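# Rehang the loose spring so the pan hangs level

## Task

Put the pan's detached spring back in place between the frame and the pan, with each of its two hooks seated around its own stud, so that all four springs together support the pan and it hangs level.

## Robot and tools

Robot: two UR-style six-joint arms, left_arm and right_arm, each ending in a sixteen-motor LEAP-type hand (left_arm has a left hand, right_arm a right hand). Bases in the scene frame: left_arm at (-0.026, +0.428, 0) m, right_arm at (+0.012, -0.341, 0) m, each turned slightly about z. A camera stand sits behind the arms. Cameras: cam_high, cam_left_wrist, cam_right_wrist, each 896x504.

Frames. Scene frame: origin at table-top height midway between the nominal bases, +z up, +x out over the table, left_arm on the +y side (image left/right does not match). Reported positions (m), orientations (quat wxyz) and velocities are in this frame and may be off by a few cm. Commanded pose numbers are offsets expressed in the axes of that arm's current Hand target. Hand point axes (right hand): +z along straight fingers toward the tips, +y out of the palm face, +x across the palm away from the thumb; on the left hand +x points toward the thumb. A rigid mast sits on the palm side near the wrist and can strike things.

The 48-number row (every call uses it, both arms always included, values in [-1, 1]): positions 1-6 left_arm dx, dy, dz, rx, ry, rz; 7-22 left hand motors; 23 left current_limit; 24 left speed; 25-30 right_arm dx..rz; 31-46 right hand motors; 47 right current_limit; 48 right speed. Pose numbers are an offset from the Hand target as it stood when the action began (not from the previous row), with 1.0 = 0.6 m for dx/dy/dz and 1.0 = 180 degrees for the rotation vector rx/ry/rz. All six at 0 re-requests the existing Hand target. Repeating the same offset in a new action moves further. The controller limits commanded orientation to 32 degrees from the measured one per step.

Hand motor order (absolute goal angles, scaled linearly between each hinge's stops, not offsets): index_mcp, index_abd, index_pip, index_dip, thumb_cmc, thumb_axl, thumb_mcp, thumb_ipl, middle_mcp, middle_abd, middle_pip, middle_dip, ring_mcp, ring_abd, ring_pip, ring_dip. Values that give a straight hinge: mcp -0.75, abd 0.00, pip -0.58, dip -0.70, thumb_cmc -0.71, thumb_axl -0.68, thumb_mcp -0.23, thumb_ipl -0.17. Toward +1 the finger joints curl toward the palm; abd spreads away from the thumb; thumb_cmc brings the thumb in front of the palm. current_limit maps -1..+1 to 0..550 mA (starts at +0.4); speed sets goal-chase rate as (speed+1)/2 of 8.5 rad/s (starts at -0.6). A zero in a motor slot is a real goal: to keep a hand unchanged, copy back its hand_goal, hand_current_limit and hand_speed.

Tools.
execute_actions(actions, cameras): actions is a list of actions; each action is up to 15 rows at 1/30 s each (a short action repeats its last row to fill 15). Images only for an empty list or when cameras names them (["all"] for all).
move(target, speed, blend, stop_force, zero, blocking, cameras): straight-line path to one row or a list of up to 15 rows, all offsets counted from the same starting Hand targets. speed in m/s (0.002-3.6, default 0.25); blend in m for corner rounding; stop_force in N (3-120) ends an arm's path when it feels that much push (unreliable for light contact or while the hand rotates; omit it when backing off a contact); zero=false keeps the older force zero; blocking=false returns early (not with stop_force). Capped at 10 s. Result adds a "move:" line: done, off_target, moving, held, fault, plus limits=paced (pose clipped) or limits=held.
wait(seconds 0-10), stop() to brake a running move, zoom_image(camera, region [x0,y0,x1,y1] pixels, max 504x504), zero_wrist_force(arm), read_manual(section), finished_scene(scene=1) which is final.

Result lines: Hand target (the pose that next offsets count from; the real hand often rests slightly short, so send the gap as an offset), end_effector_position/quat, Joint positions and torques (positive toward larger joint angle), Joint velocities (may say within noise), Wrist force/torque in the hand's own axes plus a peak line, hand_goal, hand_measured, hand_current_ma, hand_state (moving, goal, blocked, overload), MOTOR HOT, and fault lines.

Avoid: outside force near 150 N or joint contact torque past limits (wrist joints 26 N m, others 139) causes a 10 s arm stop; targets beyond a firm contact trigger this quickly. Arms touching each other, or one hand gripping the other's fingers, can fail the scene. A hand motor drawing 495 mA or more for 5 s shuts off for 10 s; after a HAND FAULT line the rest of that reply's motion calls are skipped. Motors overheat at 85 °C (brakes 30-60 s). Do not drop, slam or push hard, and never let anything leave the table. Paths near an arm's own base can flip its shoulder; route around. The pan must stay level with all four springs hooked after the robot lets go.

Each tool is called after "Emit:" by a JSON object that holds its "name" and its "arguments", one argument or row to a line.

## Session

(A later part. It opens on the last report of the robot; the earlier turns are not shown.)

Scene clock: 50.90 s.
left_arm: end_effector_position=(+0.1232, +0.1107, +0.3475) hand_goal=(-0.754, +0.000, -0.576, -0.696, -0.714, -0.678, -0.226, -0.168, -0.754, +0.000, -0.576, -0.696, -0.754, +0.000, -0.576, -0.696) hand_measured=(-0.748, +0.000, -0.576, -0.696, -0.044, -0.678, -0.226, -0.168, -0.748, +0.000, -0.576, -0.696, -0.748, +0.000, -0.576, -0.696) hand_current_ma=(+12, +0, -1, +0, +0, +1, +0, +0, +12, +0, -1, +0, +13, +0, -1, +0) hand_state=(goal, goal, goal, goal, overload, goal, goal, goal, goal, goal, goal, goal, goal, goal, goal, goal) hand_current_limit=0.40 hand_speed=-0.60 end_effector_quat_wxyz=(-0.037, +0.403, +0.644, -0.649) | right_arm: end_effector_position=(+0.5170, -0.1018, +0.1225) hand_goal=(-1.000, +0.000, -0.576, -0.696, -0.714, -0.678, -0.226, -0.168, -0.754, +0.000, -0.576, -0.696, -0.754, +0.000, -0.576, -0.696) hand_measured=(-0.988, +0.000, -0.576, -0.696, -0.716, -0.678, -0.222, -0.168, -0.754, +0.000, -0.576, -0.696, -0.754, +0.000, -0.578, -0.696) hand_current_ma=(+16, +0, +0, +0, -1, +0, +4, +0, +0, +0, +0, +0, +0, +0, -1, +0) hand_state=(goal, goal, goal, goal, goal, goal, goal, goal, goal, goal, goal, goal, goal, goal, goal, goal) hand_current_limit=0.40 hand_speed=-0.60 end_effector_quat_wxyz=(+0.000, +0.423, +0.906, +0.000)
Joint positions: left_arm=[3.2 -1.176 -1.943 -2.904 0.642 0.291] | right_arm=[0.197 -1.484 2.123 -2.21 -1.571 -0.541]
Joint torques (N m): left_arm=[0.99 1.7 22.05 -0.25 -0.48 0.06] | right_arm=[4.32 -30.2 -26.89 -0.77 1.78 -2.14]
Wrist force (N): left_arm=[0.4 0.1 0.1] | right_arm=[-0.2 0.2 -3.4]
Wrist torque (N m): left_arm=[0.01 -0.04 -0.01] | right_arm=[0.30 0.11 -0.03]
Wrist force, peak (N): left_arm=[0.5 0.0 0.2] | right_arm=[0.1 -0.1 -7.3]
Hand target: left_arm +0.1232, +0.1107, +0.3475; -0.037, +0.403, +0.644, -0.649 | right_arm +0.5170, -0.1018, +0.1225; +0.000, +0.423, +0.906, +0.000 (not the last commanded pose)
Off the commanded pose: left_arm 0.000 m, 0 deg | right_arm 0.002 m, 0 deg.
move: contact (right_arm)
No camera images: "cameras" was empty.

Emit:
{"name": "move", "arguments": {
  "target": [0,0,0,0,0,0,-0.754,0,-0.576,-0.696,-0.714,-0.678,-0.226,-0.168,-0.754,0,-0.576,-0.696,-0.754,0,-0.576,-0.696,0.4,-0.6, 0,0,-0.0013,0,0,0,-1.0,0,-0.576,-0.696,-0.714,-0.678,-0.226,-0.168,-0.754,0.2,-0.576,-0.696,-0.754,-0.2,-0.576,-0.696,0.3,-0.93],
  "speed": 0.02,
  "cameras": ["cam_right_wrist"]
}}

Emit:
{"name": "zoom_image", "arguments": {
  "camera": "cam_right_wrist",
  "region": [300, 0, 440, 110]
}}

Scene clock: 52.00 s.
left_arm: end_effector_position=(+0.1232, +0.1107, +0.3475) hand_goal=(-0.754, +0.000, -0.576, -0.696, -0.714, -0.678, -0.226, -0.168, -0.754, +0.000, -0.576, -0.696, -0.754, +0.000, -0.576, -0.696) hand_measured=(-0.748, +0.000, -0.576, -0.696, -0.044, -0.678, -0.226, -0.168, -0.748, +0.000, -0.576, -0.696, -0.748, +0.000, -0.576, -0.696) hand_current_ma=(+12, +0, -1, +0, +0, +1, +0, +0, +12, +0, -1, +0, +13, +0, -1, +0) hand_state=(goal, goal, goal, goal, overload, goal, goal, goal, goal, goal, goal, goal, goal, goal, goal, goal) hand_current_limit=0.40 hand_speed=-0.60 end_effector_quat_wxyz=(-0.037, +0.403, +0.644, -0.649) | right_arm: end_effector_position=(+0.5170, -0.1018, +0.1233) hand_goal=(-1.000, +0.000, -0.576, -0.696, -0.714, -0.678, -0.226, -0.168, -0.754, +0.200, -0.576, -0.696, -0.754, -0.200, -0.576, -0.696) hand_measured=(-0.988, +0.000, -0.576, -0.696, -0.716, -0.678, -0.222, -0.168, -0.754, +0.064, -0.576, -0.696, -0.754, -0.066, -0.578, -0.696) hand_current_ma=(+16, +0, +0, +0, -1, +0, +4, +0, +0, -357, +0, +0, +0, +357, -1, +0) hand_state=(goal, goal, goal, goal, goal, goal, goal, goal, goal, moving, goal, goal, goal, moving, goal, goal) hand_current_limit=0.30 hand_speed=-0.93 end_effector_quat_wxyz=(+0.000, +0.423, +0.906, +0.000)
Joint positions: left_arm=[3.2 -1.176 -1.943 -2.904 0.642 0.291] | right_arm=[0.197 -1.486 2.122 -2.208 -1.571 -0.541]
Joint torques (N m): left_arm=[1.37 2.44 21.34 -0.28 -0.6 0.19] | right_arm=[3.8 -29.49 -27.35 -1.38 1.92 -2.11]
Wrist force (N): left_arm=[0.3 0.1 0.2] | right_arm=[0.0 0.3 0.5]
Wrist torque (N m): left_arm=[0.00 -0.03 -0.01] | right_arm=[0.00 -0.06 -0.02]
Wrist force, peak (N): left_arm=[0.5 0.1 0.2] | right_arm=[0.0 0.3 -4.0]
Hand target: left_arm +0.1232, +0.1107, +0.3475; -0.037, +0.403, +0.644, -0.649 | right_arm +0.5170, -0.1018, +0.1232; +0.000, +0.423, +0.906, +0.000
Off the commanded pose: left_arm 0.000 m, 0 deg | right_arm 0.000 m, 0 deg.
move: done
Images, in order (width x height): cam_right_wrist 896x504.

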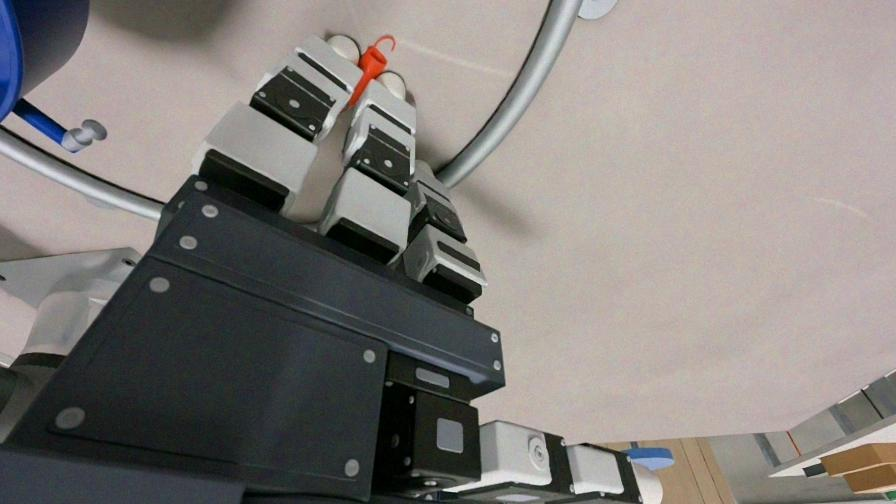

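Scaled by 3.600 from the camera's 896x504 image, which has a finer 1280x720 frame.

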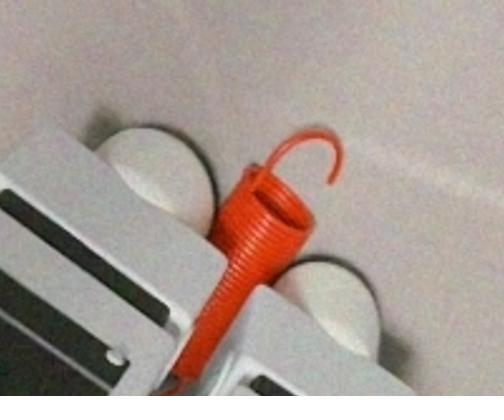

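Emit:
{"name": "move", "arguments": {
  "target": [0,0,0,0,0,0,-0.754,0,-0.576,-0.696,-0.714,-0.678,-0.226,-0.168,-0.754,0,-0.576,-0.696,-0.754,0,-0.576,-0.696,0.4,-0.6, 0,0,-0.1,0,0,0,-1.0,0,-0.576,-0.696,-0.714,-0.678,-0.226,-0.168,-0.754,0.22,-0.576,-0.696,-0.754,-0.22,-0.576,-0.696,0.4,-0.93],
  "speed": 0.05,
  "cameras": ["cam_right_wrist"]
}}

Emit:
{"name": "zoom_image", "arguments": {
  "camera": "cam_right_wrist",
  "region": [300, 0, 440, 110]
}}

Scene clock: 53.80 s.
left_arm: end_effector_position=(+0.1232, +0.1107, +0.3475) hand_goal=(-0.754, +0.000, -0.576, -0.696, -0.714, -0.678, -0.226, -0.168, -0.754, +0.000, -0.576, -0.696, -0.754, +0.000, -0.576, -0.696) hand_measured=(-0.748, +0.000, -0.576, -0.696, -0.044, -0.678, -0.226, -0.168, -0.748, +0.000, -0.576, -0.696, -0.748, +0.000, -0.576, -0.696) hand_current_ma=(+12, +0, -1, +0, +0, +1, +0, +0, +12, +0, -1, +0, +13, +0, -1, +0) hand_state=(goal, goal, goal, goal, overload, goal, goal, goal, goal, goal, goal, goal, goal, goal, goal, goal) hand_current_limit=0.40 hand_speed=-0.60 end_effector_quat_wxyz=(-0.037, +0.403, +0.644, -0.649) | right_arm: end_effector_position=(+0.5170, -0.1018, +0.1834) hand_goal=(-1.000, +0.000, -0.576, -0.696, -0.714, -0.678, -0.226, -0.168, -0.754, +0.220, -0.576, -0.696, -0.754, -0.220, -0.576, -0.696) hand_measured=(-0.988, +0.000, -0.576, -0.696, -0.716, -0.678, -0.222, -0.168, -0.754, +0.066, -0.576, -0.696, -0.754, -0.066, -0.578, -0.696) hand_current_ma=(+16, +0, +0, +0, -1, +0, +4, +0, +0, -385, +0, +0, +0, +385, -1, +0) hand_state=(goal, goal, goal, goal, goal, goal, goal, goal, goal, blocked, goal, goal, goal, blocked, goal, goal) hand_current_limit=0.40 hand_speed=-0.93 end_effector_quat_wxyz=(+0.000, +0.423, +0.906, +0.000)
Joint positions: left_arm=[3.2 -1.176 -1.943 -2.904 0.642 0.291] | right_arm=[0.197 -1.57 2.031 -2.033 -1.571 -0.541]
Joint torques (N m): left_arm=[1.27 1.49 22.13 -0.44 -0.46 0.01] | right_arm=[5.51 -9.59 -13.62 -4.29 1.68 2.29]
Wrist force (N): left_arm=[0.3 0.0 0.1] | right_arm=[-0.3 0.1 0.7]
Wrist torque (N m): left_arm=[0.00 -0.04 0.00] | right_arm=[-0.03 -0.02 -0.04]
Wrist force, peak (N): left_arm=[0.4 0.2 0.2] | right_arm=[0.3 0.3 1.0]
Hand target: left_arm +0.1232, +0.1107, +0.3475; -0.037, +0.403, +0.644, -0.649 | right_arm +0.5170, -0.1018, +0.1832; +0.000, +0.423, +0.906, +0.000
Off the commanded pose: left_arm 0.000 m, 0 deg | right_arm 0.000 m, 0 deg.
move: done
Images, in order (width x height): cam_right_wrist 896x504.

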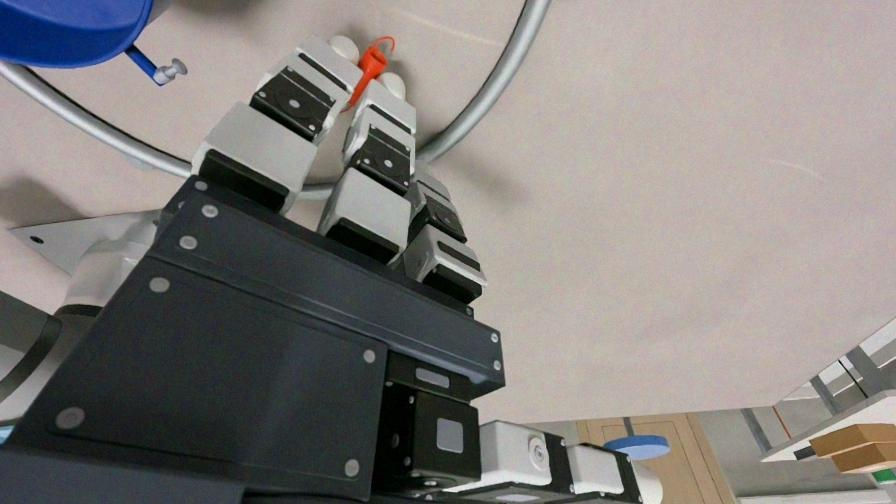

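Scaled by 3.600 from the camera's 896x504 image, which has a finer 1280x720 frame.

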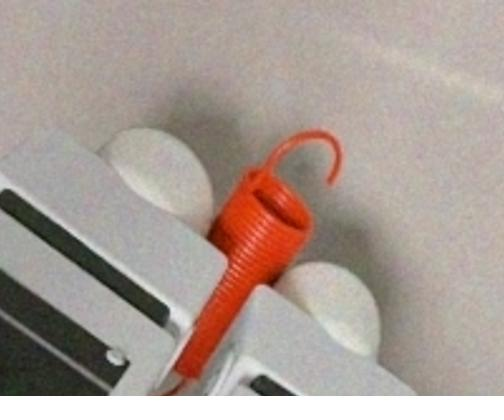

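Emit:
{"name": "move", "arguments": {
  "target": [0,0,0,0,0,0,-0.754,0,-0.576,-0.696,-0.714,-0.678,-0.226,-0.168,-0.754,0,-0.576,-0.696,-0.754,0,-0.576,-0.696,0.4,-0.6, -0.1708,-0.1802,-0.328,0,0,0.7222,-1.0,0,-0.576,-0.696,-0.714,-0.678,-0.226,-0.168,-0.754,0.22,-0.576,-0.696,-0.754,-0.22,-0.576,-0.696,0.4,-0.93],
  "speed": 0.25,
  "cameras": ["cam_high","cam_right_wrist"]
}}

Scene clock: 59.20 s.
left_arm: end_effector_position=(+0.1232, +0.1107, +0.3475) hand_goal=(-0.754, +0.000, -0.576, -0.696, -0.714, -0.678, -0.226, -0.168, -0.754, +0.000, -0.576, -0.696, -0.754, +0.000, -0.576, -0.696) hand_measured=(-0.748, +0.000, -0.576, -0.696, -0.044, -0.678, -0.226, -0.168, -0.748, +0.000, -0.576, -0.696, -0.748, +0.000, -0.576, -0.696) hand_current_ma=(+12, +0, -1, +0, +0, +1, +0, +0, +12, +0, -1, +0, +13, +0, -1, +0) hand_state=(goal, goal, goal, goal, overload, goal, goal, goal, goal, goal, goal, goal, goal, goal, goal, goal) hand_current_limit=0.40 hand_speed=-0.60 end_effector_quat_wxyz=(-0.037, +0.403, +0.644, -0.649) | right_arm: end_effector_position=(+0.4998, -0.2497, +0.3800) hand_goal=(-1.000, +0.000, -0.576, -0.696, -0.714, -0.678, -0.226, -0.168, -0.754, +0.220, -0.576, -0.696, -0.754, -0.220, -0.576, -0.696) hand_measured=(-0.988, +0.000, -0.576, -0.696, -0.716, -0.678, -0.222, -0.168, -0.754, +0.066, -0.576, -0.696, -0.754, -0.066, -0.578, -0.696) hand_current_ma=(+16, +0, +0, +0, -1, +0, +4, +0, +0, -385, +0, +0, +0, +385, -1, +0) hand_state=(goal, goal, goal, goal, goal, goal, goal, goal, goal, blocked, goal, goal, goal, blocked, goal, goal) hand_current_limit=0.40 hand_speed=-0.93 end_effector_quat_wxyz=(+0.000, +1.000, +0.000, +0.000)
Joint positions: left_arm=[3.2 -1.176 -1.943 -2.904 0.642 0.291] | right_arm=[0.124 -1.495 1.436 -1.511 -1.571 1.655]
Joint torques (N m): left_arm=[1.22 2.2 21.29 0.01 -0.61 0.02] | right_arm=[5 -34.96 -19.36 -3.88 -1.79 1.52]
Wrist force (N): left_arm=[0.1 0.0 0.2] | right_arm=[0.0 0.0 -0.2]
Wrist torque (N m): left_arm=[-0.01 0.00 -0.03] | right_arm=[0.00 -0.02 0.12]
Wrist force, peak (N): left_arm=[0.5 0.0 0.3] | right_arm=[-0.4 0.2 1.3]
Hand target: left_arm +0.1232, +0.1107, +0.3475; -0.037, +0.403, +0.644, -0.649 | right_arm +0.4998, -0.2497, +0.3801; +0.000, +1.000, -0.001, +0.000
Off the commanded pose: left_arm 0.000 m, 0 deg | right_arm 0.000 m, 0 deg.
move: done
Images, in order (width x height): cam_high 896x504, cam_right_wrist 896x504.

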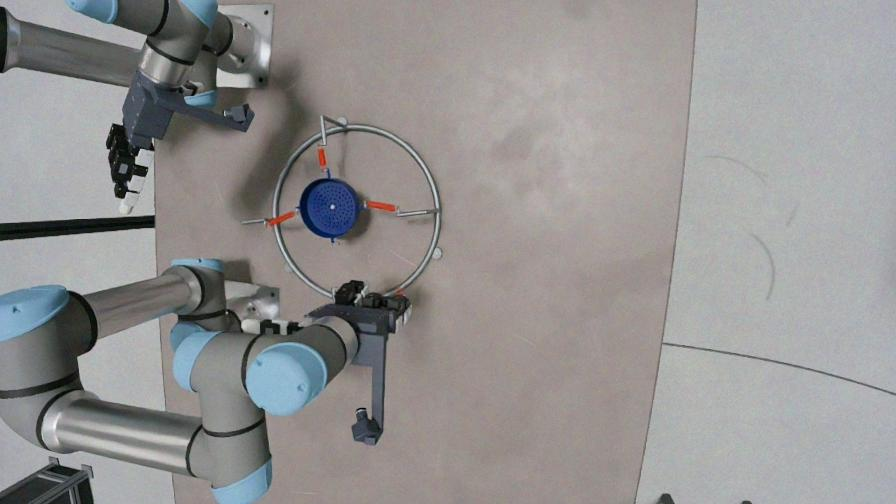

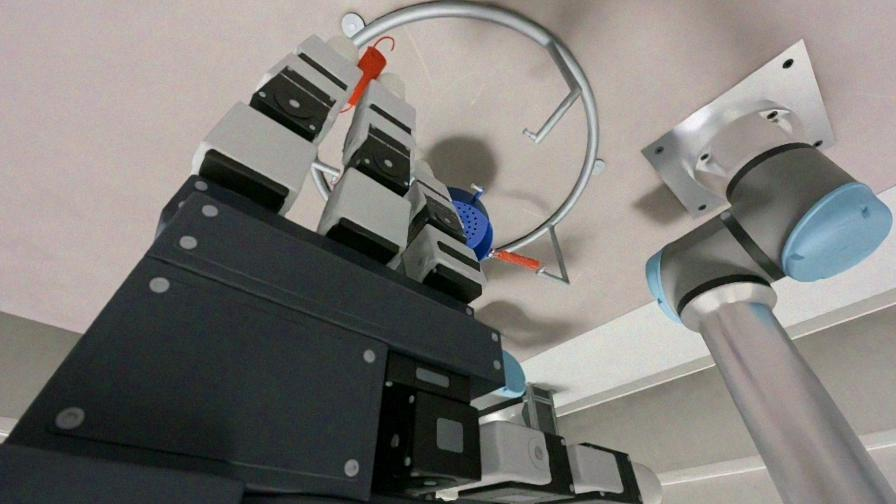

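Emit:
{"name": "zoom_image", "arguments": {
  "camera": "cam_right_wrist",
  "region": [440, 80, 600, 220]
}}

Emit:
{"name": "zoom_image", "arguments": {
  "camera": "cam_right_wrist",
  "region": [440, 170, 600, 290]
}}

Scaled by 3.150 from the camera's 896x504 image, which has a finer 1280x720 frame.

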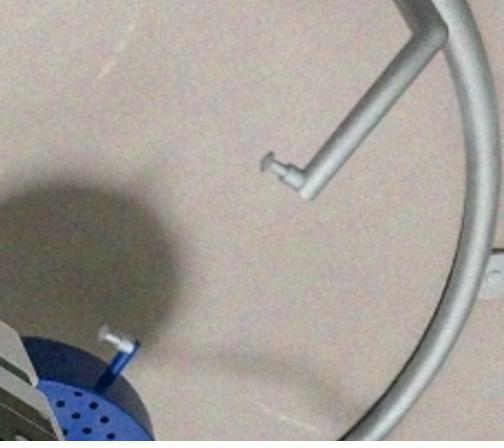

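Scaled by 3.150 from the camera's 896x504 image, which has a finer 1280x720 frame.

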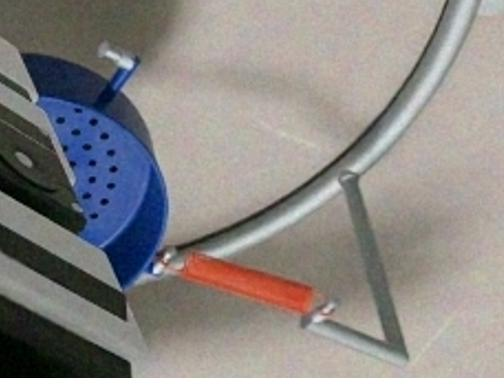

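Emit:
{"name": "move", "arguments": {
  "target": [0,0,0,0,0,0,-0.754,0,-0.576,-0.696,-0.714,-0.678,-0.226,-0.168,-0.754,0,-0.576,-0.696,-0.754,0,-0.576,-0.696,0.4,-0.6, 0,-0.083,0.1667,-0.0306,-0.4993,-0.0306,-1.0,0,-0.576,-0.696,-0.714,-0.678,-0.226,-0.168,-0.754,0.22,-0.576,-0.696,-0.754,-0.22,-0.576,-0.696,0.4,-0.93],
  "speed": 0.25,
  "cameras": ["cam_high","cam_right_wrist"]
}}

Scene clock: 65.53 s.
left_arm: end_effector_position=(+0.1232, +0.1107, +0.3475) hand_goal=(-0.754, +0.000, -0.576, -0.696, -0.714, -0.678, -0.226, -0.168, -0.754, +0.000, -0.576, -0.696, -0.754, +0.000, -0.576, -0.696) hand_measured=(-0.748, +0.000, -0.576, -0.696, -0.044, -0.678, -0.226, -0.168, -0.748, +0.000, -0.576, -0.696, -0.748, +0.000, -0.576, -0.696) hand_current_ma=(+12, +0, -1, +0, +0, +1, +0, +0, +12, +0, -1, +0, +13, +0, -1, +0) hand_state=(goal, goal, goal, goal, overload, goal, goal, goal, goal, goal, goal, goal, goal, goal, goal, goal) hand_current_limit=0.40 hand_speed=-0.60 end_effector_quat_wxyz=(-0.037, +0.403, +0.644, -0.649) | right_arm: end_effector_position=(+0.4999, -0.1999, +0.2800) hand_goal=(-1.000, +0.000, -0.576, -0.696, -0.714, -0.678, -0.226, -0.168, -0.754, +0.220, -0.576, -0.696, -0.754, -0.220, -0.576, -0.696) hand_measured=(-0.998, +0.002, -0.576, -0.696, -0.716, -0.678, -0.224, -0.168, -0.754, +0.066, -0.576, -0.696, -0.754, -0.066, -0.578, -0.696) hand_current_ma=(+2, +1, +0, +0, -1, +0, +3, +0, +0, -385, +0, +0, +0, +385, -1, +0) hand_state=(goal, goal, goal, goal, goal, goal, goal, goal, goal, blocked, goal, goal, goal, blocked, goal, goal) hand_current_limit=0.40 hand_speed=-0.93 end_effector_quat_wxyz=(+0.043, +0.706, +0.043, -0.706)
Joint positions: left_arm=[3.2 -1.176 -1.943 -2.904 0.642 0.291] | right_arm=[0.207 -0.61 0.735 -0.126 -1.526 1.571]
Joint torques (N m): left_arm=[1.19 1.9 22.18 0.02 -0.43 -0.01] | right_arm=[-7.89 -50.3 -10.6 3.68 1.35 2.17]
Wrist force (N): left_arm=[0.3 0.0 0.1] | right_arm=[0.6 1.2 -2.4]
Wrist torque (N m): left_arm=[-0.01 -0.04 -0.01] | right_arm=[0.37 0.00 0.16]
Wrist force, peak (N): left_arm=[0.6 0.1 0.0] | right_arm=[1.1 0.9 -2.4]
Hand target: left_arm +0.1232, +0.1107, +0.3475; -0.037, +0.403, +0.644, -0.649 | right_arm +0.4999, -0.1999, +0.2801; +0.043, +0.706, +0.043, -0.706
Off the commanded pose: left_arm 0.000 m, 0 deg | right_arm 0.000 m, 0 deg.
move: done
Images, in order (width x height): cam_high 896x504, cam_right_wrist 896x504.

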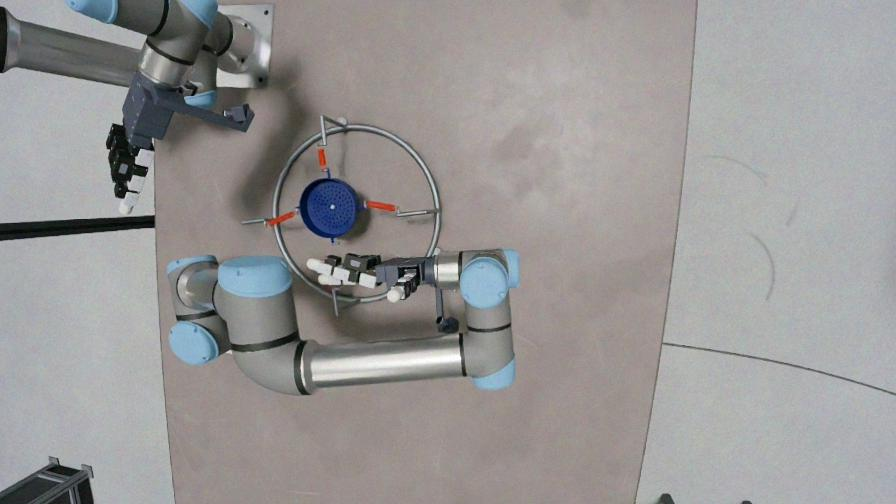

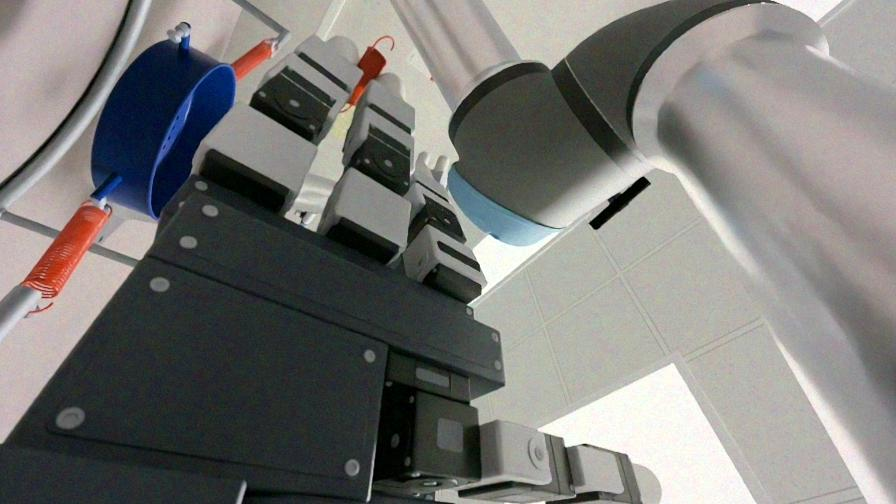

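Emit:
{"name": "zoom_image", "arguments": {
  "camera": "cam_right_wrist",
  "region": [280, 0, 440, 130]
}}

Emit:
{"name": "zoom_image", "arguments": {
  "camera": "cam_right_wrist",
  "region": [0, 0, 300, 320]
}}

Emit:
{"name": "zoom_image", "arguments": {
  "camera": "cam_high",
  "region": [260, 180, 460, 340]
}}

Scaled by 3.150 from the camera's 896x504 image, which has a finer 1280x720 frame.

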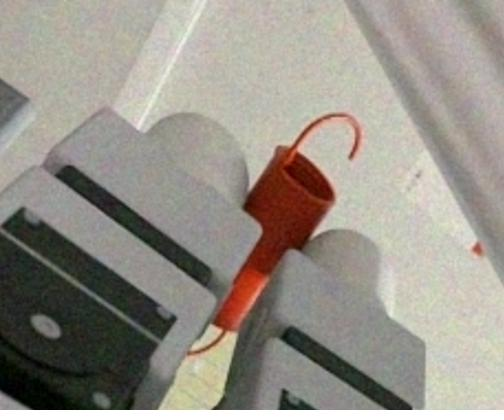

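Scaled by 1.575 from the camera's 896x504 image, which has a finer 1280x720 frame.

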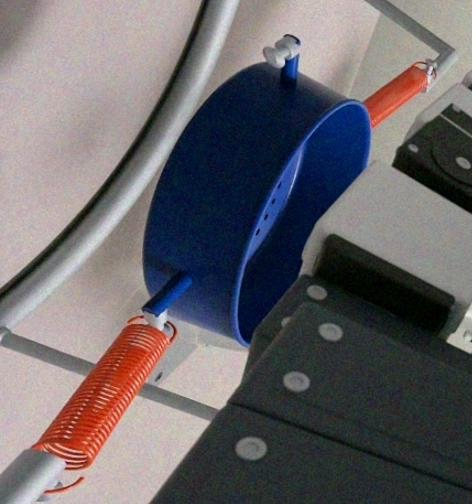

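Scaled by 2.520 from the camera's 896x504 image, which has a finer 1280x720 frame.

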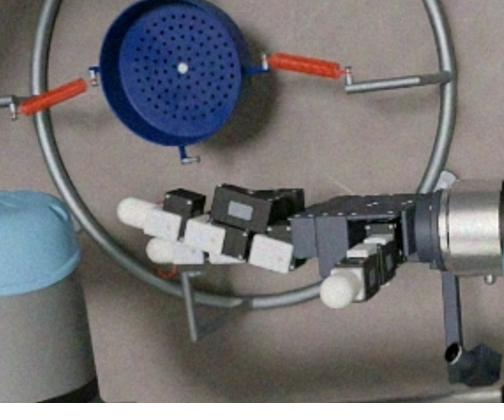

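Emit:
{"name": "move", "arguments": {
  "target": [-0.053,-0.0112,0.0912,0.104,0.3165,0.3539,-0.754,0,-0.576,-0.696,-0.714,-0.678,-0.226,-0.168,-0.754,0,-0.576,-0.696,-0.754,0,-0.576,-0.696,0.4,-0.6, 0,0,0,0,0,0,-1.0,0,-0.576,-0.696,-0.714,-0.678,-0.226,-0.168,-0.754,0.22,-0.576,-0.696,-0.754,-0.22,-0.576,-0.696,0.4,-0.93],
  "speed": 0.4,
  "cameras": ["cam_high","cam_left_wrist"]
}}

Scene clock: 74.87 s.
left_arm: end_effector_position=(+0.1102, +0.0496, +0.3599) hand_goal=(-0.754, +0.000, -0.576, -0.696, -0.714, -0.678, -0.226, -0.168, -0.754, +0.000, -0.576, -0.696, -0.754, +0.000, -0.576, -0.696) hand_measured=(-0.748, +0.000, -0.576, -0.696, -0.088, -0.678, -0.226, -0.168, -0.748, +0.000, -0.576, -0.696, -0.748, +0.000, -0.576, -0.696) hand_current_ma=(+13, +0, -1, +0, +0, +1, +2, +0, +12, +0, -1, +0, +14, +0, -1, +0) hand_state=(goal, goal, goal, goal, overload, goal, goal, goal, goal, goal, goal, goal, goal, goal, goal, goal) hand_current_limit=0.40 hand_speed=-0.60 end_effector_quat_wxyz=(-0.050, +0.902, +0.149, -0.402) | right_arm: end_effector_position=(+0.4999, -0.1999, +0.2801) hand_goal=(-1.000, +0.000, -0.576, -0.696, -0.714, -0.678, -0.226, -0.168, -0.754, +0.220, -0.576, -0.696, -0.754, -0.220, -0.576, -0.696) hand_measured=(-0.998, +0.002, -0.576, -0.696, -0.716, -0.678, -0.224, -0.168, -0.754, +0.066, -0.576, -0.696, -0.754, -0.066, -0.578, -0.696) hand_current_ma=(+2, +1, +0, +0, -1, +0, +3, +0, +0, -385, +0, +0, +0, +385, -1, +0) hand_state=(goal, goal, goal, goal, goal, goal, goal, goal, goal, blocked, goal, goal, goal, blocked, goal, goal) hand_current_limit=0.40 hand_speed=-0.93 end_effector_quat_wxyz=(+0.043, +0.706, +0.043, -0.706)
Joint positions: left_arm=[2.697 -1.376 -1.67 -2.425 1.184 0.904] | right_arm=[0.206 -0.61 0.736 -0.126 -1.527 1.571]
Joint torques (N m): left_arm=[4.6 17.4 9.68 2.96 0.78 1.52] | right_arm=[-9 -44.02 -10.66 3.19 -1.91 2.35]
Wrist force (N): left_arm=[1.1 -0.9 -0.2] | right_arm=[0.6 1.0 -2.5]
Wrist torque (N m): left_arm=[0.12 0.01 0.16] | right_arm=[0.35 -0.01 0.17]
Wrist force, peak (N): left_arm=[1.1 -1.1 -0.2] | right_arm=[0.7 1.0 -2.6]
Hand target: left_arm +0.1101, +0.0496, +0.3599; -0.050, +0.902, +0.149, -0.402 | right_arm +0.4999, -0.1999, +0.2801; +0.043, +0.706, +0.043, -0.706
Off the commanded pose: left_arm 0.000 m, 0 deg | right_arm 0.000 m, 0 deg.
move: done
Images, in order (width x height): cam_high 896x504, cam_left_wrist 896x504.

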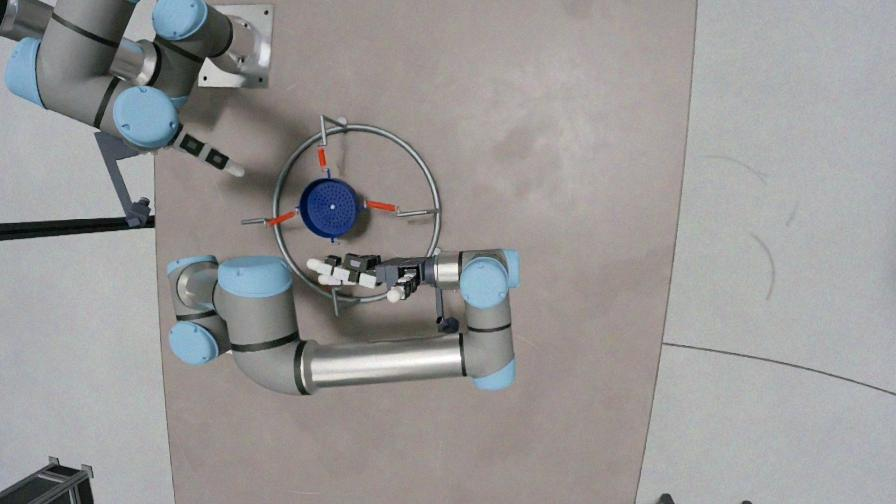

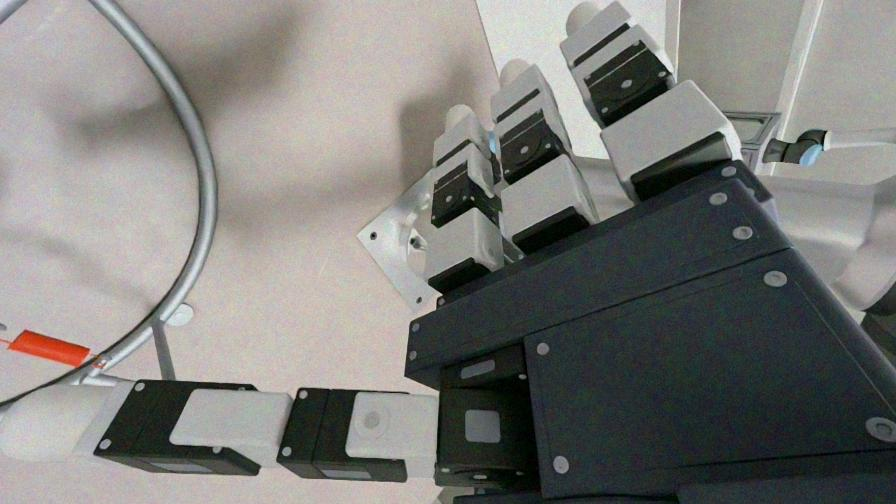

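Emit:
{"name": "move", "arguments": {
  "target": [0.0688,0.1287,0.1102,0.1029,0.314,0.3557,-0.754,0,-0.576,-0.696,-0.714,-0.678,-0.226,-0.168,-0.754,0,-0.576,-0.696,-0.754,0,-0.576,-0.696,0.4,-0.6, 0,0,0,0,0,0,-1.0,0,-0.576,-0.696,-0.714,-0.678,-0.226,-0.168,-0.754,0.22,-0.576,-0.696,-0.754,-0.22,-0.576,-0.696,0.4,-0.93],
  "speed": 0.3,
  "cameras": ["cam_high","cam_left_wrist"]
}}

Scene clock: 78.63 s.
left_arm: end_effector_position=(+0.1050, -0.0129, +0.2699) hand_goal=(-0.754, +0.000, -0.576, -0.696, -0.714, -0.678, -0.226, -0.168, -0.754, +0.000, -0.576, -0.696, -0.754, +0.000, -0.576, -0.696) hand_measured=(-0.750, +0.000, -0.576, -0.696, -0.118, -0.678, -0.224, -0.168, -0.750, +0.000, -0.576, -0.696, -0.750, +0.000, -0.576, -0.696) hand_current_ma=(+10, +0, -1, +0, +0, +1, +6, +0, +10, +0, -1, +0, +11, +0, -1, +0) hand_state=(goal, goal, goal, goal, overload, goal, goal, goal, goal, goal, goal, goal, goal, goal, goal, goal) hand_current_limit=0.40 hand_speed=-0.60 end_effector_quat_wxyz=(-0.032, +0.900, -0.430, +0.065) | right_arm: end_effector_position=(+0.4999, -0.1999, +0.2801) hand_goal=(-1.000, +0.000, -0.576, -0.696, -0.714, -0.678, -0.226, -0.168, -0.754, +0.220, -0.576, -0.696, -0.754, -0.220, -0.576, -0.696) hand_measured=(-0.998, +0.002, -0.576, -0.696, -0.716, -0.678, -0.224, -0.168, -0.754, +0.066, -0.576, -0.696, -0.754, -0.066, -0.578, -0.696) hand_current_ma=(+2, +1, +0, +0, -1, +0, +3, +0, +0, -385, +0, +0, +0, +385, -1, +0) hand_state=(goal, goal, goal, goal, goal, goal, goal, goal, goal, blocked, goal, goal, goal, blocked, goal, goal) hand_current_limit=0.40 hand_speed=-0.93 end_effector_quat_wxyz=(+0.043, +0.706, +0.043, -0.706)
Joint positions: left_arm=[2.343 -1.315 -2.029 -1.273 1.68 1.619] | right_arm=[0.206 -0.61 0.736 -0.126 -1.527 1.571]
Joint torques (N m): left_arm=[11.54 9.25 34.65 4.81 -1.43 0.83] | right_arm=[-8.67 -46.48 -10.61 2.39 -2.01 2.14]
Wrist force (N): left_arm=[0.1 -1.5 0.2] | right_arm=[0.3 1.0 -2.3]
Wrist torque (N m): left_arm=[0.07 0.03 0.33] | right_arm=[0.33 0.04 0.14]
Wrist force, peak (N): left_arm=[0.3 -1.9 0.0] | right_arm=[0.6 1.0 -2.7]
Hand target: left_arm +0.1051, -0.0130, +0.2700; -0.032, +0.900, -0.430, +0.066 | right_arm +0.4999, -0.1999, +0.2801; +0.043, +0.706, +0.043, -0.706
Off the commanded pose: left_arm 0.000 m, 0 deg | right_arm 0.000 m, 0 deg.
move: done
Images, in order (width x height): cam_high 896x504, cam_left_wrist 896x504.

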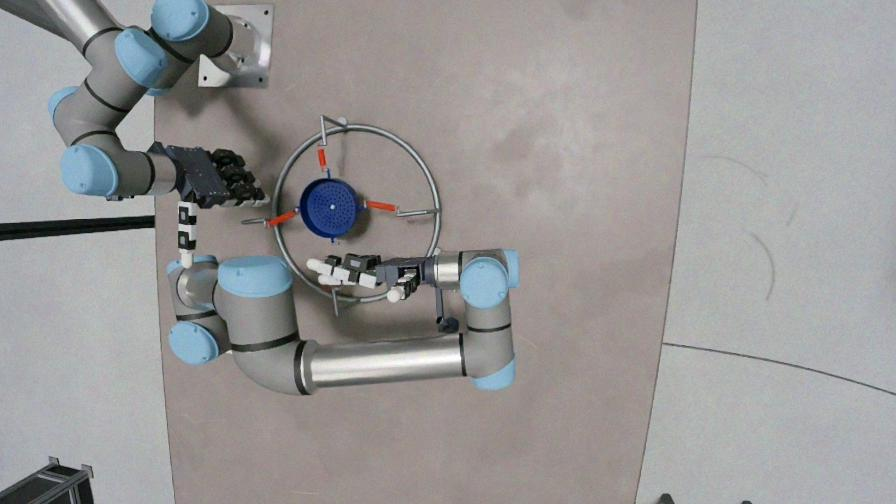

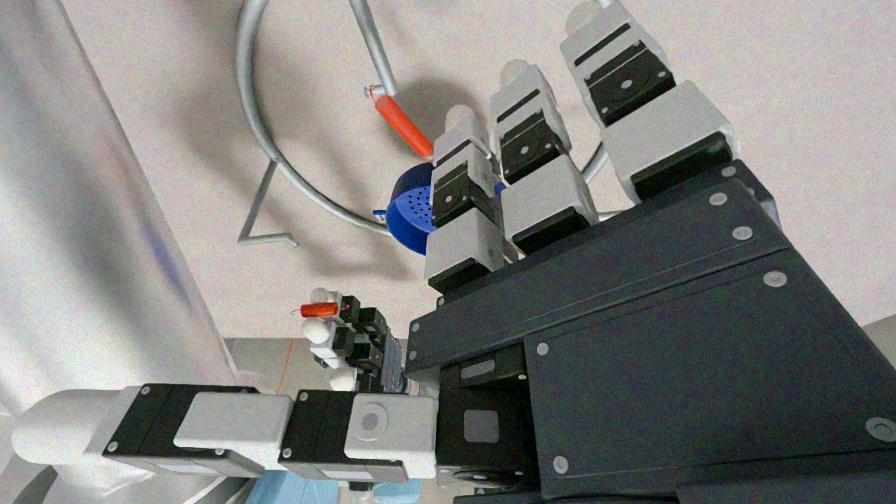

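Emit:
{"name": "zoom_image", "arguments": {
  "camera": "cam_left_wrist",
  "region": [220, 150, 440, 370]
}}

Emit:
{"name": "zoom_image", "arguments": {
  "camera": "cam_left_wrist",
  "region": [270, 270, 370, 350]
}}

Scaled by 2.291 from the camera's 896x504 image, which has a finer 1280x720 frame.

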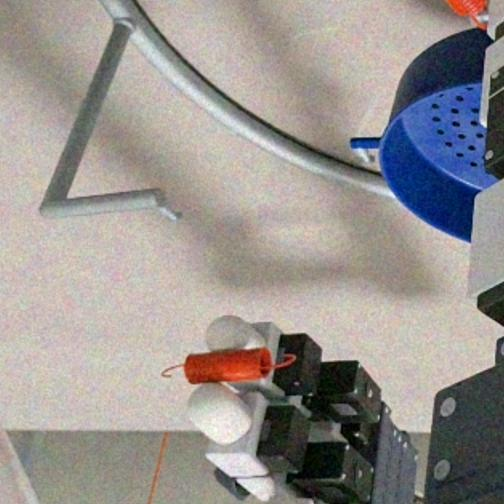

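Scaled by 5.040 from the camera's 896x504 image, which has a finer 1280x720 frame.

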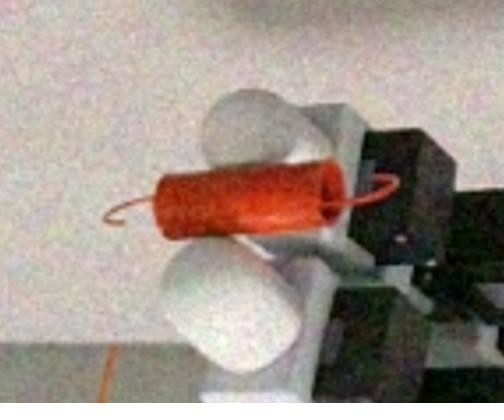

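Emit:
{"name": "zoom_image", "arguments": {
  "camera": "cam_left_wrist",
  "region": [285, 295, 355, 330]
}}

Scaled by 7.200 from the camera's 896x504 image, which has a finer 1280x720 frame.

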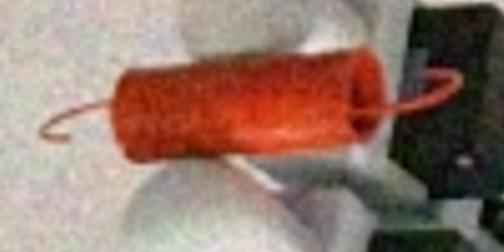

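Emit:
{"name": "move", "arguments": {
  "target": [0,0,0,0,0,0,-0.754,0,-0.576,-0.696,-0.714,-0.678,-0.226,-0.168,-0.754,0,-0.576,-0.696,-0.754,0,-0.576,-0.696,0.4,-0.6, -0.0333,-0.0827,-0.0102,0,0,-0.5,-1.0,0,-0.576,-0.696,-0.714,-0.678,-0.226,-0.168,-0.754,0.22,-0.576,-0.696,-0.754,-0.22,-0.576,-0.696,0.4,-0.93],
  "speed": 0.3,
  "cameras": ["cam_high","cam_left_wrist"]
}}

Scene clock: 85.77 s.
left_arm: end_effector_position=(+0.1051, -0.0130, +0.2700) hand_goal=(-0.754, +0.000, -0.576, -0.696, -0.714, -0.678, -0.226, -0.168, -0.754, +0.000, -0.576, -0.696, -0.754, +0.000, -0.576, -0.696) hand_measured=(-0.750, +0.000, -0.576, -0.696, -0.118, -0.678, -0.224, -0.168, -0.750, +0.000, -0.576, -0.696, -0.750, +0.000, -0.576, -0.696) hand_current_ma=(+10, +0, -1, +0, +0, +1, +6, +0, +10, +0, -1, +0, +11, +0, -1, +0) hand_state=(goal, goal, goal, goal, overload, goal, goal, goal, goal, goal, goal, goal, goal, goal, goal, goal) hand_current_limit=0.40 hand_speed=-0.60 end_effector_quat_wxyz=(-0.032, +0.900, -0.430, +0.066) | right_arm: end_effector_position=(+0.4998, -0.1856, +0.2857) hand_goal=(-1.000, +0.000, -0.576, -0.696, -0.714, -0.678, -0.226, -0.168, -0.754, +0.220, -0.576, -0.696, -0.754, -0.220, -0.576, -0.696) hand_measured=(-0.998, +0.002, -0.576, -0.696, -0.712, -0.678, -0.224, -0.168, -0.750, +0.066, -0.576, -0.696, -0.752, -0.066, -0.578, -0.696) hand_current_ma=(+2, +1, +0, +0, +1, +0, +2, +0, +3, -385, +0, +0, +1, +385, -1, +0) hand_state=(goal, goal, goal, goal, goal, goal, goal, goal, goal, blocked, goal, goal, goal, blocked, goal, goal) hand_current_limit=0.40 hand_speed=-0.93 end_effector_quat_wxyz=(-0.113, +0.679, +0.197, -0.698)
Joint positions: left_arm=[2.343 -1.315 -2.028 -1.273 1.68 1.619] | right_arm=[0.228 -0.601 0.605 -0.004 -1.505 1.128]
Joint torques (N m): left_arm=[9.92 6.36 36.36 4.22 0.84 2.44] | right_arm=[1.98 -54.93 -10.3 0.64 1.51 2.51]
Wrist force (N): left_arm=[0.3 -1.4 0.1] | right_arm=[0.4 1.5 -2.6]
Wrist torque (N m): left_arm=[0.09 0.00 0.35] | right_arm=[0.37 0.04 -0.03]
Wrist force, peak (N): left_arm=[0.2 -1.8 0.0] | right_arm=[1.4 2.1 -3.0]
Hand target: left_arm +0.1051, -0.0130, +0.2700; -0.032, +0.900, -0.430, +0.066 | right_arm +0.4998, -0.1856, +0.2857; -0.113, +0.679, +0.197, -0.698 (not the last commanded pose)
Off the commanded pose: left_arm 0.000 m, 0 deg | right_arm 0.038 m, 65 deg.
move: held (right_arm; a check stopped the path); limits=held
pose unreachable (right arm): on one or more control steps of this call, first in action 0 (counted from 0), this arm could not follow its commanded pose, so it was not sent that pose on those steps. It may still have moved: this result reports where it is.
cause: moving toward the commanded pose would bring two parts of the arm too close to each other (joints 3 (elbow) to 6 (wrist 3) lie between them).
Images, in order (width x height): cam_high 896x504, cam_left_wrist 896x504.

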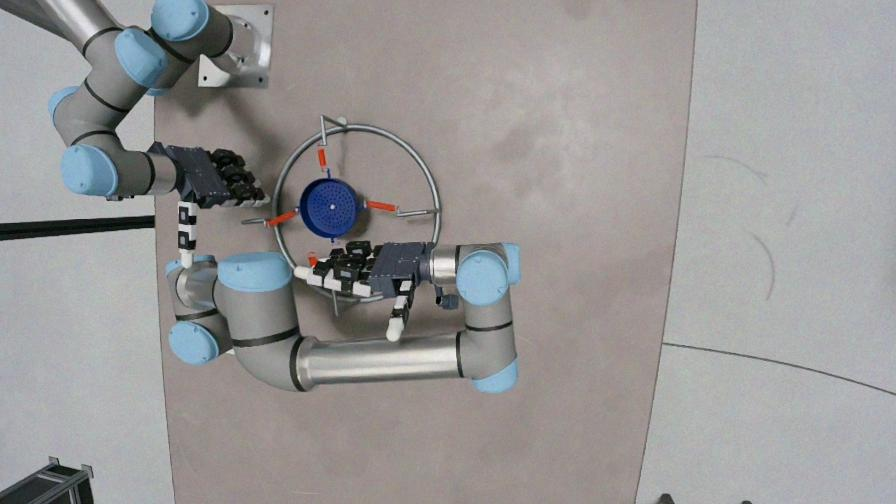

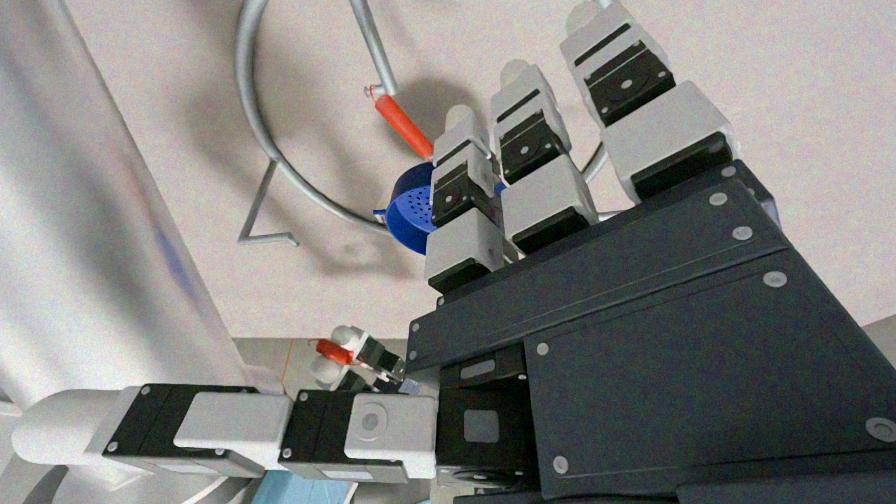

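Emit:
{"name": "move", "arguments": {
  "target": [0,0,0,0,0,0,-0.754,0,-0.576,-0.696,-0.714,-0.678,-0.226,-0.168,-0.754,0,-0.576,-0.696,-0.754,0,-0.576,-0.696,0.4,-0.6, -0.122,-0.0315,0.0027,-0.3185,0.3906,-0.1204,-1.0,0,-0.576,-0.696,-0.714,-0.678,-0.226,-0.168,-0.754,0.22,-0.576,-0.696,-0.754,-0.22,-0.576,-0.696,0.4,-0.93],
  "speed": 0.4,
  "cameras": ["cam_high","cam_left_wrist"]
}}

Scene clock: 87.13 s.
left_arm: end_effector_position=(+0.1051, -0.0130, +0.2700) hand_goal=(-0.754, +0.000, -0.576, -0.696, -0.714, -0.678, -0.226, -0.168, -0.754, +0.000, -0.576, -0.696, -0.754, +0.000, -0.576, -0.696) hand_measured=(-0.750, +0.000, -0.576, -0.696, -0.118, -0.678, -0.224, -0.168, -0.750, +0.000, -0.576, -0.696, -0.750, +0.000, -0.576, -0.696) hand_current_ma=(+10, +0, -1, +0, +0, +1, +6, +0, +10, +0, -1, +0, +11, +0, -1, +0) hand_state=(goal, goal, goal, goal, overload, goal, goal, goal, goal, goal, goal, goal, goal, goal, goal, goal) hand_current_limit=0.40 hand_speed=-0.60 end_effector_quat_wxyz=(-0.032, +0.900, -0.430, +0.066) | right_arm: end_effector_position=(+0.5002, -0.1866, +0.2918) hand_goal=(-1.000, +0.000, -0.576, -0.696, -0.714, -0.678, -0.226, -0.168, -0.754, +0.220, -0.576, -0.696, -0.754, -0.220, -0.576, -0.696) hand_measured=(-0.996, +0.002, -0.576, -0.696, -0.712, -0.678, -0.224, -0.168, -0.748, +0.068, -0.576, -0.696, -0.750, -0.066, -0.576, -0.696) hand_current_ma=(+4, +2, +0, +0, +2, +0, +2, +0, +6, -385, +0, +0, +4, +385, +0, +0) hand_state=(goal, goal, goal, goal, goal, goal, goal, goal, goal, blocked, goal, goal, goal, blocked, goal, goal) hand_current_limit=0.40 hand_speed=-0.93 end_effector_quat_wxyz=(-0.106, +0.713, +0.228, -0.655)
Joint positions: left_arm=[2.343 -1.315 -2.028 -1.273 1.68 1.619] | right_arm=[0.234 -0.667 0.639 -0.092 -1.527 1.105]
Joint torques (N m): left_arm=[9.28 6.38 36.33 3.87 0.88 2.28] | right_arm=[-8.14 -47.85 -27.28 1.19 1.91 2.19]
Wrist force (N): left_arm=[0.2 -1.6 0.3] | right_arm=[-0.3 1.5 -2.4]
Wrist torque (N m): left_arm=[0.06 0.02 0.34] | right_arm=[0.38 0.10 0.14]
Wrist force, peak (N): left_arm=[0.2 -1.8 0.2] | right_arm=[6.7 5.3 -3.5]
Hand target: left_arm +0.1051, -0.0130, +0.2700; -0.032, +0.900, -0.430, +0.066 | right_arm +0.5002, -0.1867, +0.2918; -0.106, +0.713, +0.228, -0.655 (not the last commanded pose)
Off the commanded pose: left_arm 0.000 m, 0 deg | right_arm 0.069 m, 86 deg.
move: held (right_arm; a check stopped the path); limits=held
pose unreachable (right arm): on one or more control steps of this call, first in action 0 (counted from 0), this arm could not follow its commanded pose, so it was not sent that pose on those steps. It may still have moved: this result reports where it is.
cause: moving toward the commanded pose would bring two parts of the arm too close to each other (joints 4 (wrist 1) to 6 (wrist 3) lie between them).
Images, in order (width x height): cam_high 896x504, cam_left_wrist 896x504.

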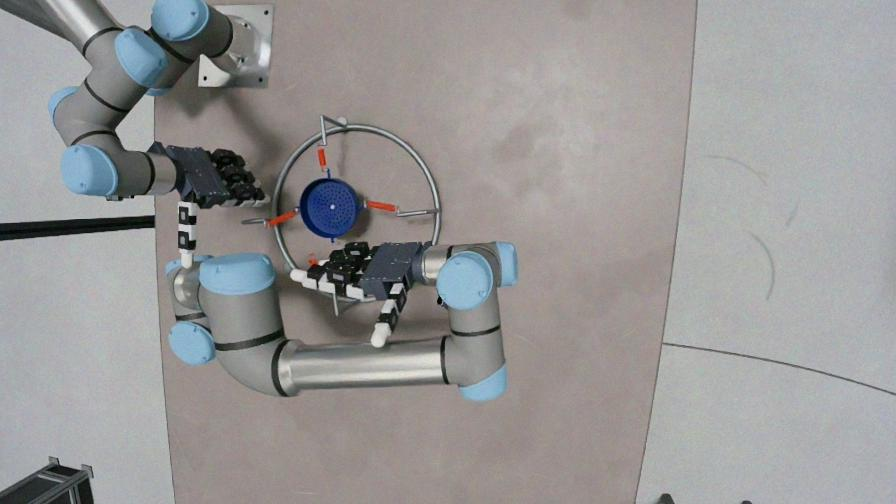

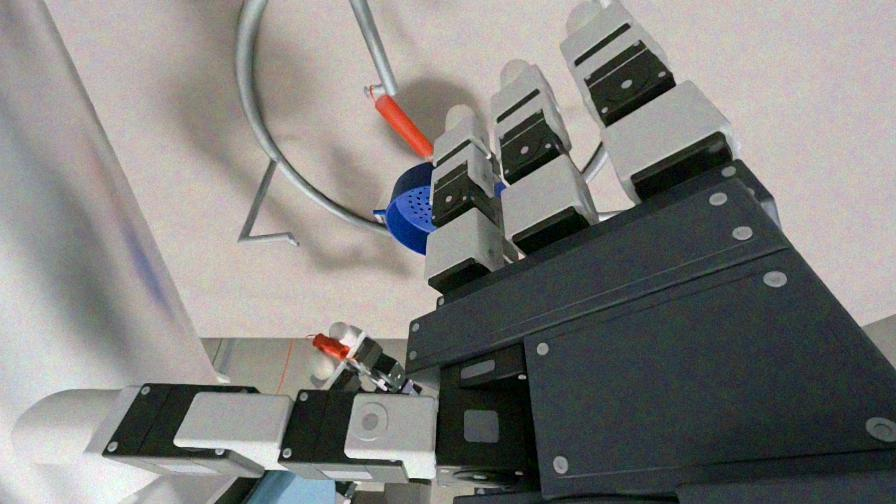

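Emit:
{"name": "move", "arguments": {
  "target": [0,0,0,0,0,0,-0.754,0,-0.576,-0.696,-0.714,-0.678,-0.226,-0.168,-0.754,0,-0.576,-0.696,-0.754,0,-0.576,-0.696,0.4,-0.6, 0,0,0,0,0,0,-1.0,0,-0.576,-0.696,0.571,-0.678,0.281,0.319,-0.754,0.22,-0.576,-0.696,-0.754,-0.22,-0.576,-0.696,0.4,-0.6],
  "cameras": ["cam_right_wrist"]
}}

Scene clock: 88.73 s.
left_arm: end_effector_position=(+0.1051, -0.0130, +0.2700) hand_goal=(-0.754, +0.000, -0.576, -0.696, -0.714, -0.678, -0.226, -0.168, -0.754, +0.000, -0.576, -0.696, -0.754, +0.000, -0.576, -0.696) hand_measured=(-0.750, +0.000, -0.576, -0.696, -0.118, -0.678, -0.224, -0.168, -0.750, +0.000, -0.576, -0.696, -0.750, +0.000, -0.576, -0.696) hand_current_ma=(+10, +0, -1, +0, +0, +1, +6, +0, +10, +0, -1, +0, +11, +0, -1, +0) hand_state=(goal, goal, goal, goal, overload, goal, goal, goal, goal, goal, goal, goal, goal, goal, goal, goal) hand_current_limit=0.40 hand_speed=-0.60 end_effector_quat_wxyz=(-0.032, +0.900, -0.430, +0.066) | right_arm: end_effector_position=(+0.5002, -0.1867, +0.2918) hand_goal=(-1.000, +0.000, -0.576, -0.696, +0.570, -0.678, +0.280, +0.318, -0.754, +0.220, -0.576, -0.696, -0.754, -0.220, -0.576, -0.696) hand_measured=(-0.996, +0.002, -0.576, -0.696, +0.574, -0.676, +0.280, +0.316, -0.748, +0.068, -0.576, -0.696, -0.750, -0.066, -0.576, -0.696) hand_current_ma=(+4, +2, +0, +0, +3, +1, +0, -2, +6, -385, +0, +0, +4, +385, +0, +0) hand_state=(goal, goal, goal, goal, goal, goal, goal, goal, goal, blocked, goal, goal, goal, blocked, goal, goal) hand_current_limit=0.40 hand_speed=-0.60 end_effector_quat_wxyz=(-0.106, +0.713, +0.228, -0.655)
Joint positions: left_arm=[2.343 -1.315 -2.028 -1.273 1.68 1.619] | right_arm=[0.234 -0.667 0.638 -0.092 -1.527 1.105]
Joint torques (N m): left_arm=[9.93 6.28 35.49 3.41 0.83 2.16] | right_arm=[-8.46 -44.82 -28.54 0.64 0.07 0.4]
Wrist force (N): left_arm=[0.3 -1.7 0.0] | right_arm=[-0.2 1.5 -2.4]
Wrist torque (N m): left_arm=[0.06 -0.01 0.35] | right_arm=[0.38 0.10 0.10]
Wrist force, peak (N): left_arm=[0.2 -1.8 0.2] | right_arm=[-0.6 -1.3 -4.5]
Hand target: left_arm +0.1051, -0.0130, +0.2700; -0.032, +0.900, -0.430, +0.066 | right_arm +0.5002, -0.1867, +0.2918; -0.106, +0.713, +0.228, -0.655
Off the commanded pose: left_arm 0.000 m, 0 deg | right_arm 0.000 m, 0 deg.
move: done
Images, in order (width x height): cam_right_wrist 896x504.

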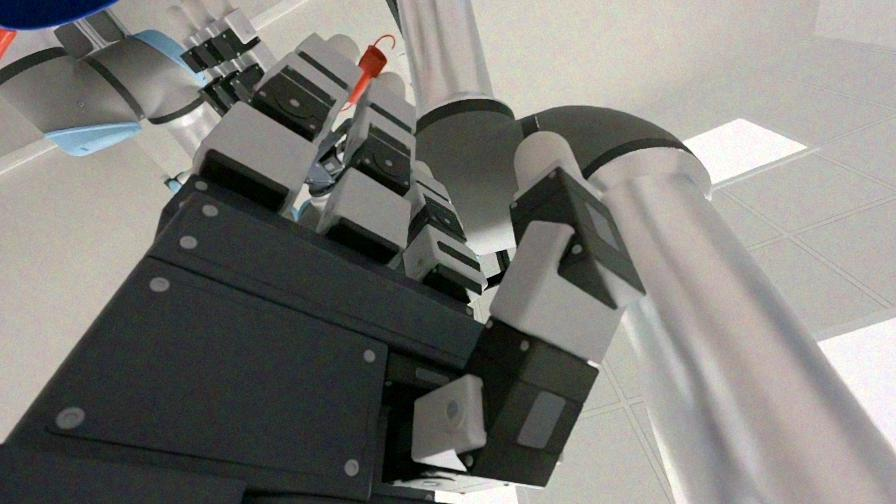

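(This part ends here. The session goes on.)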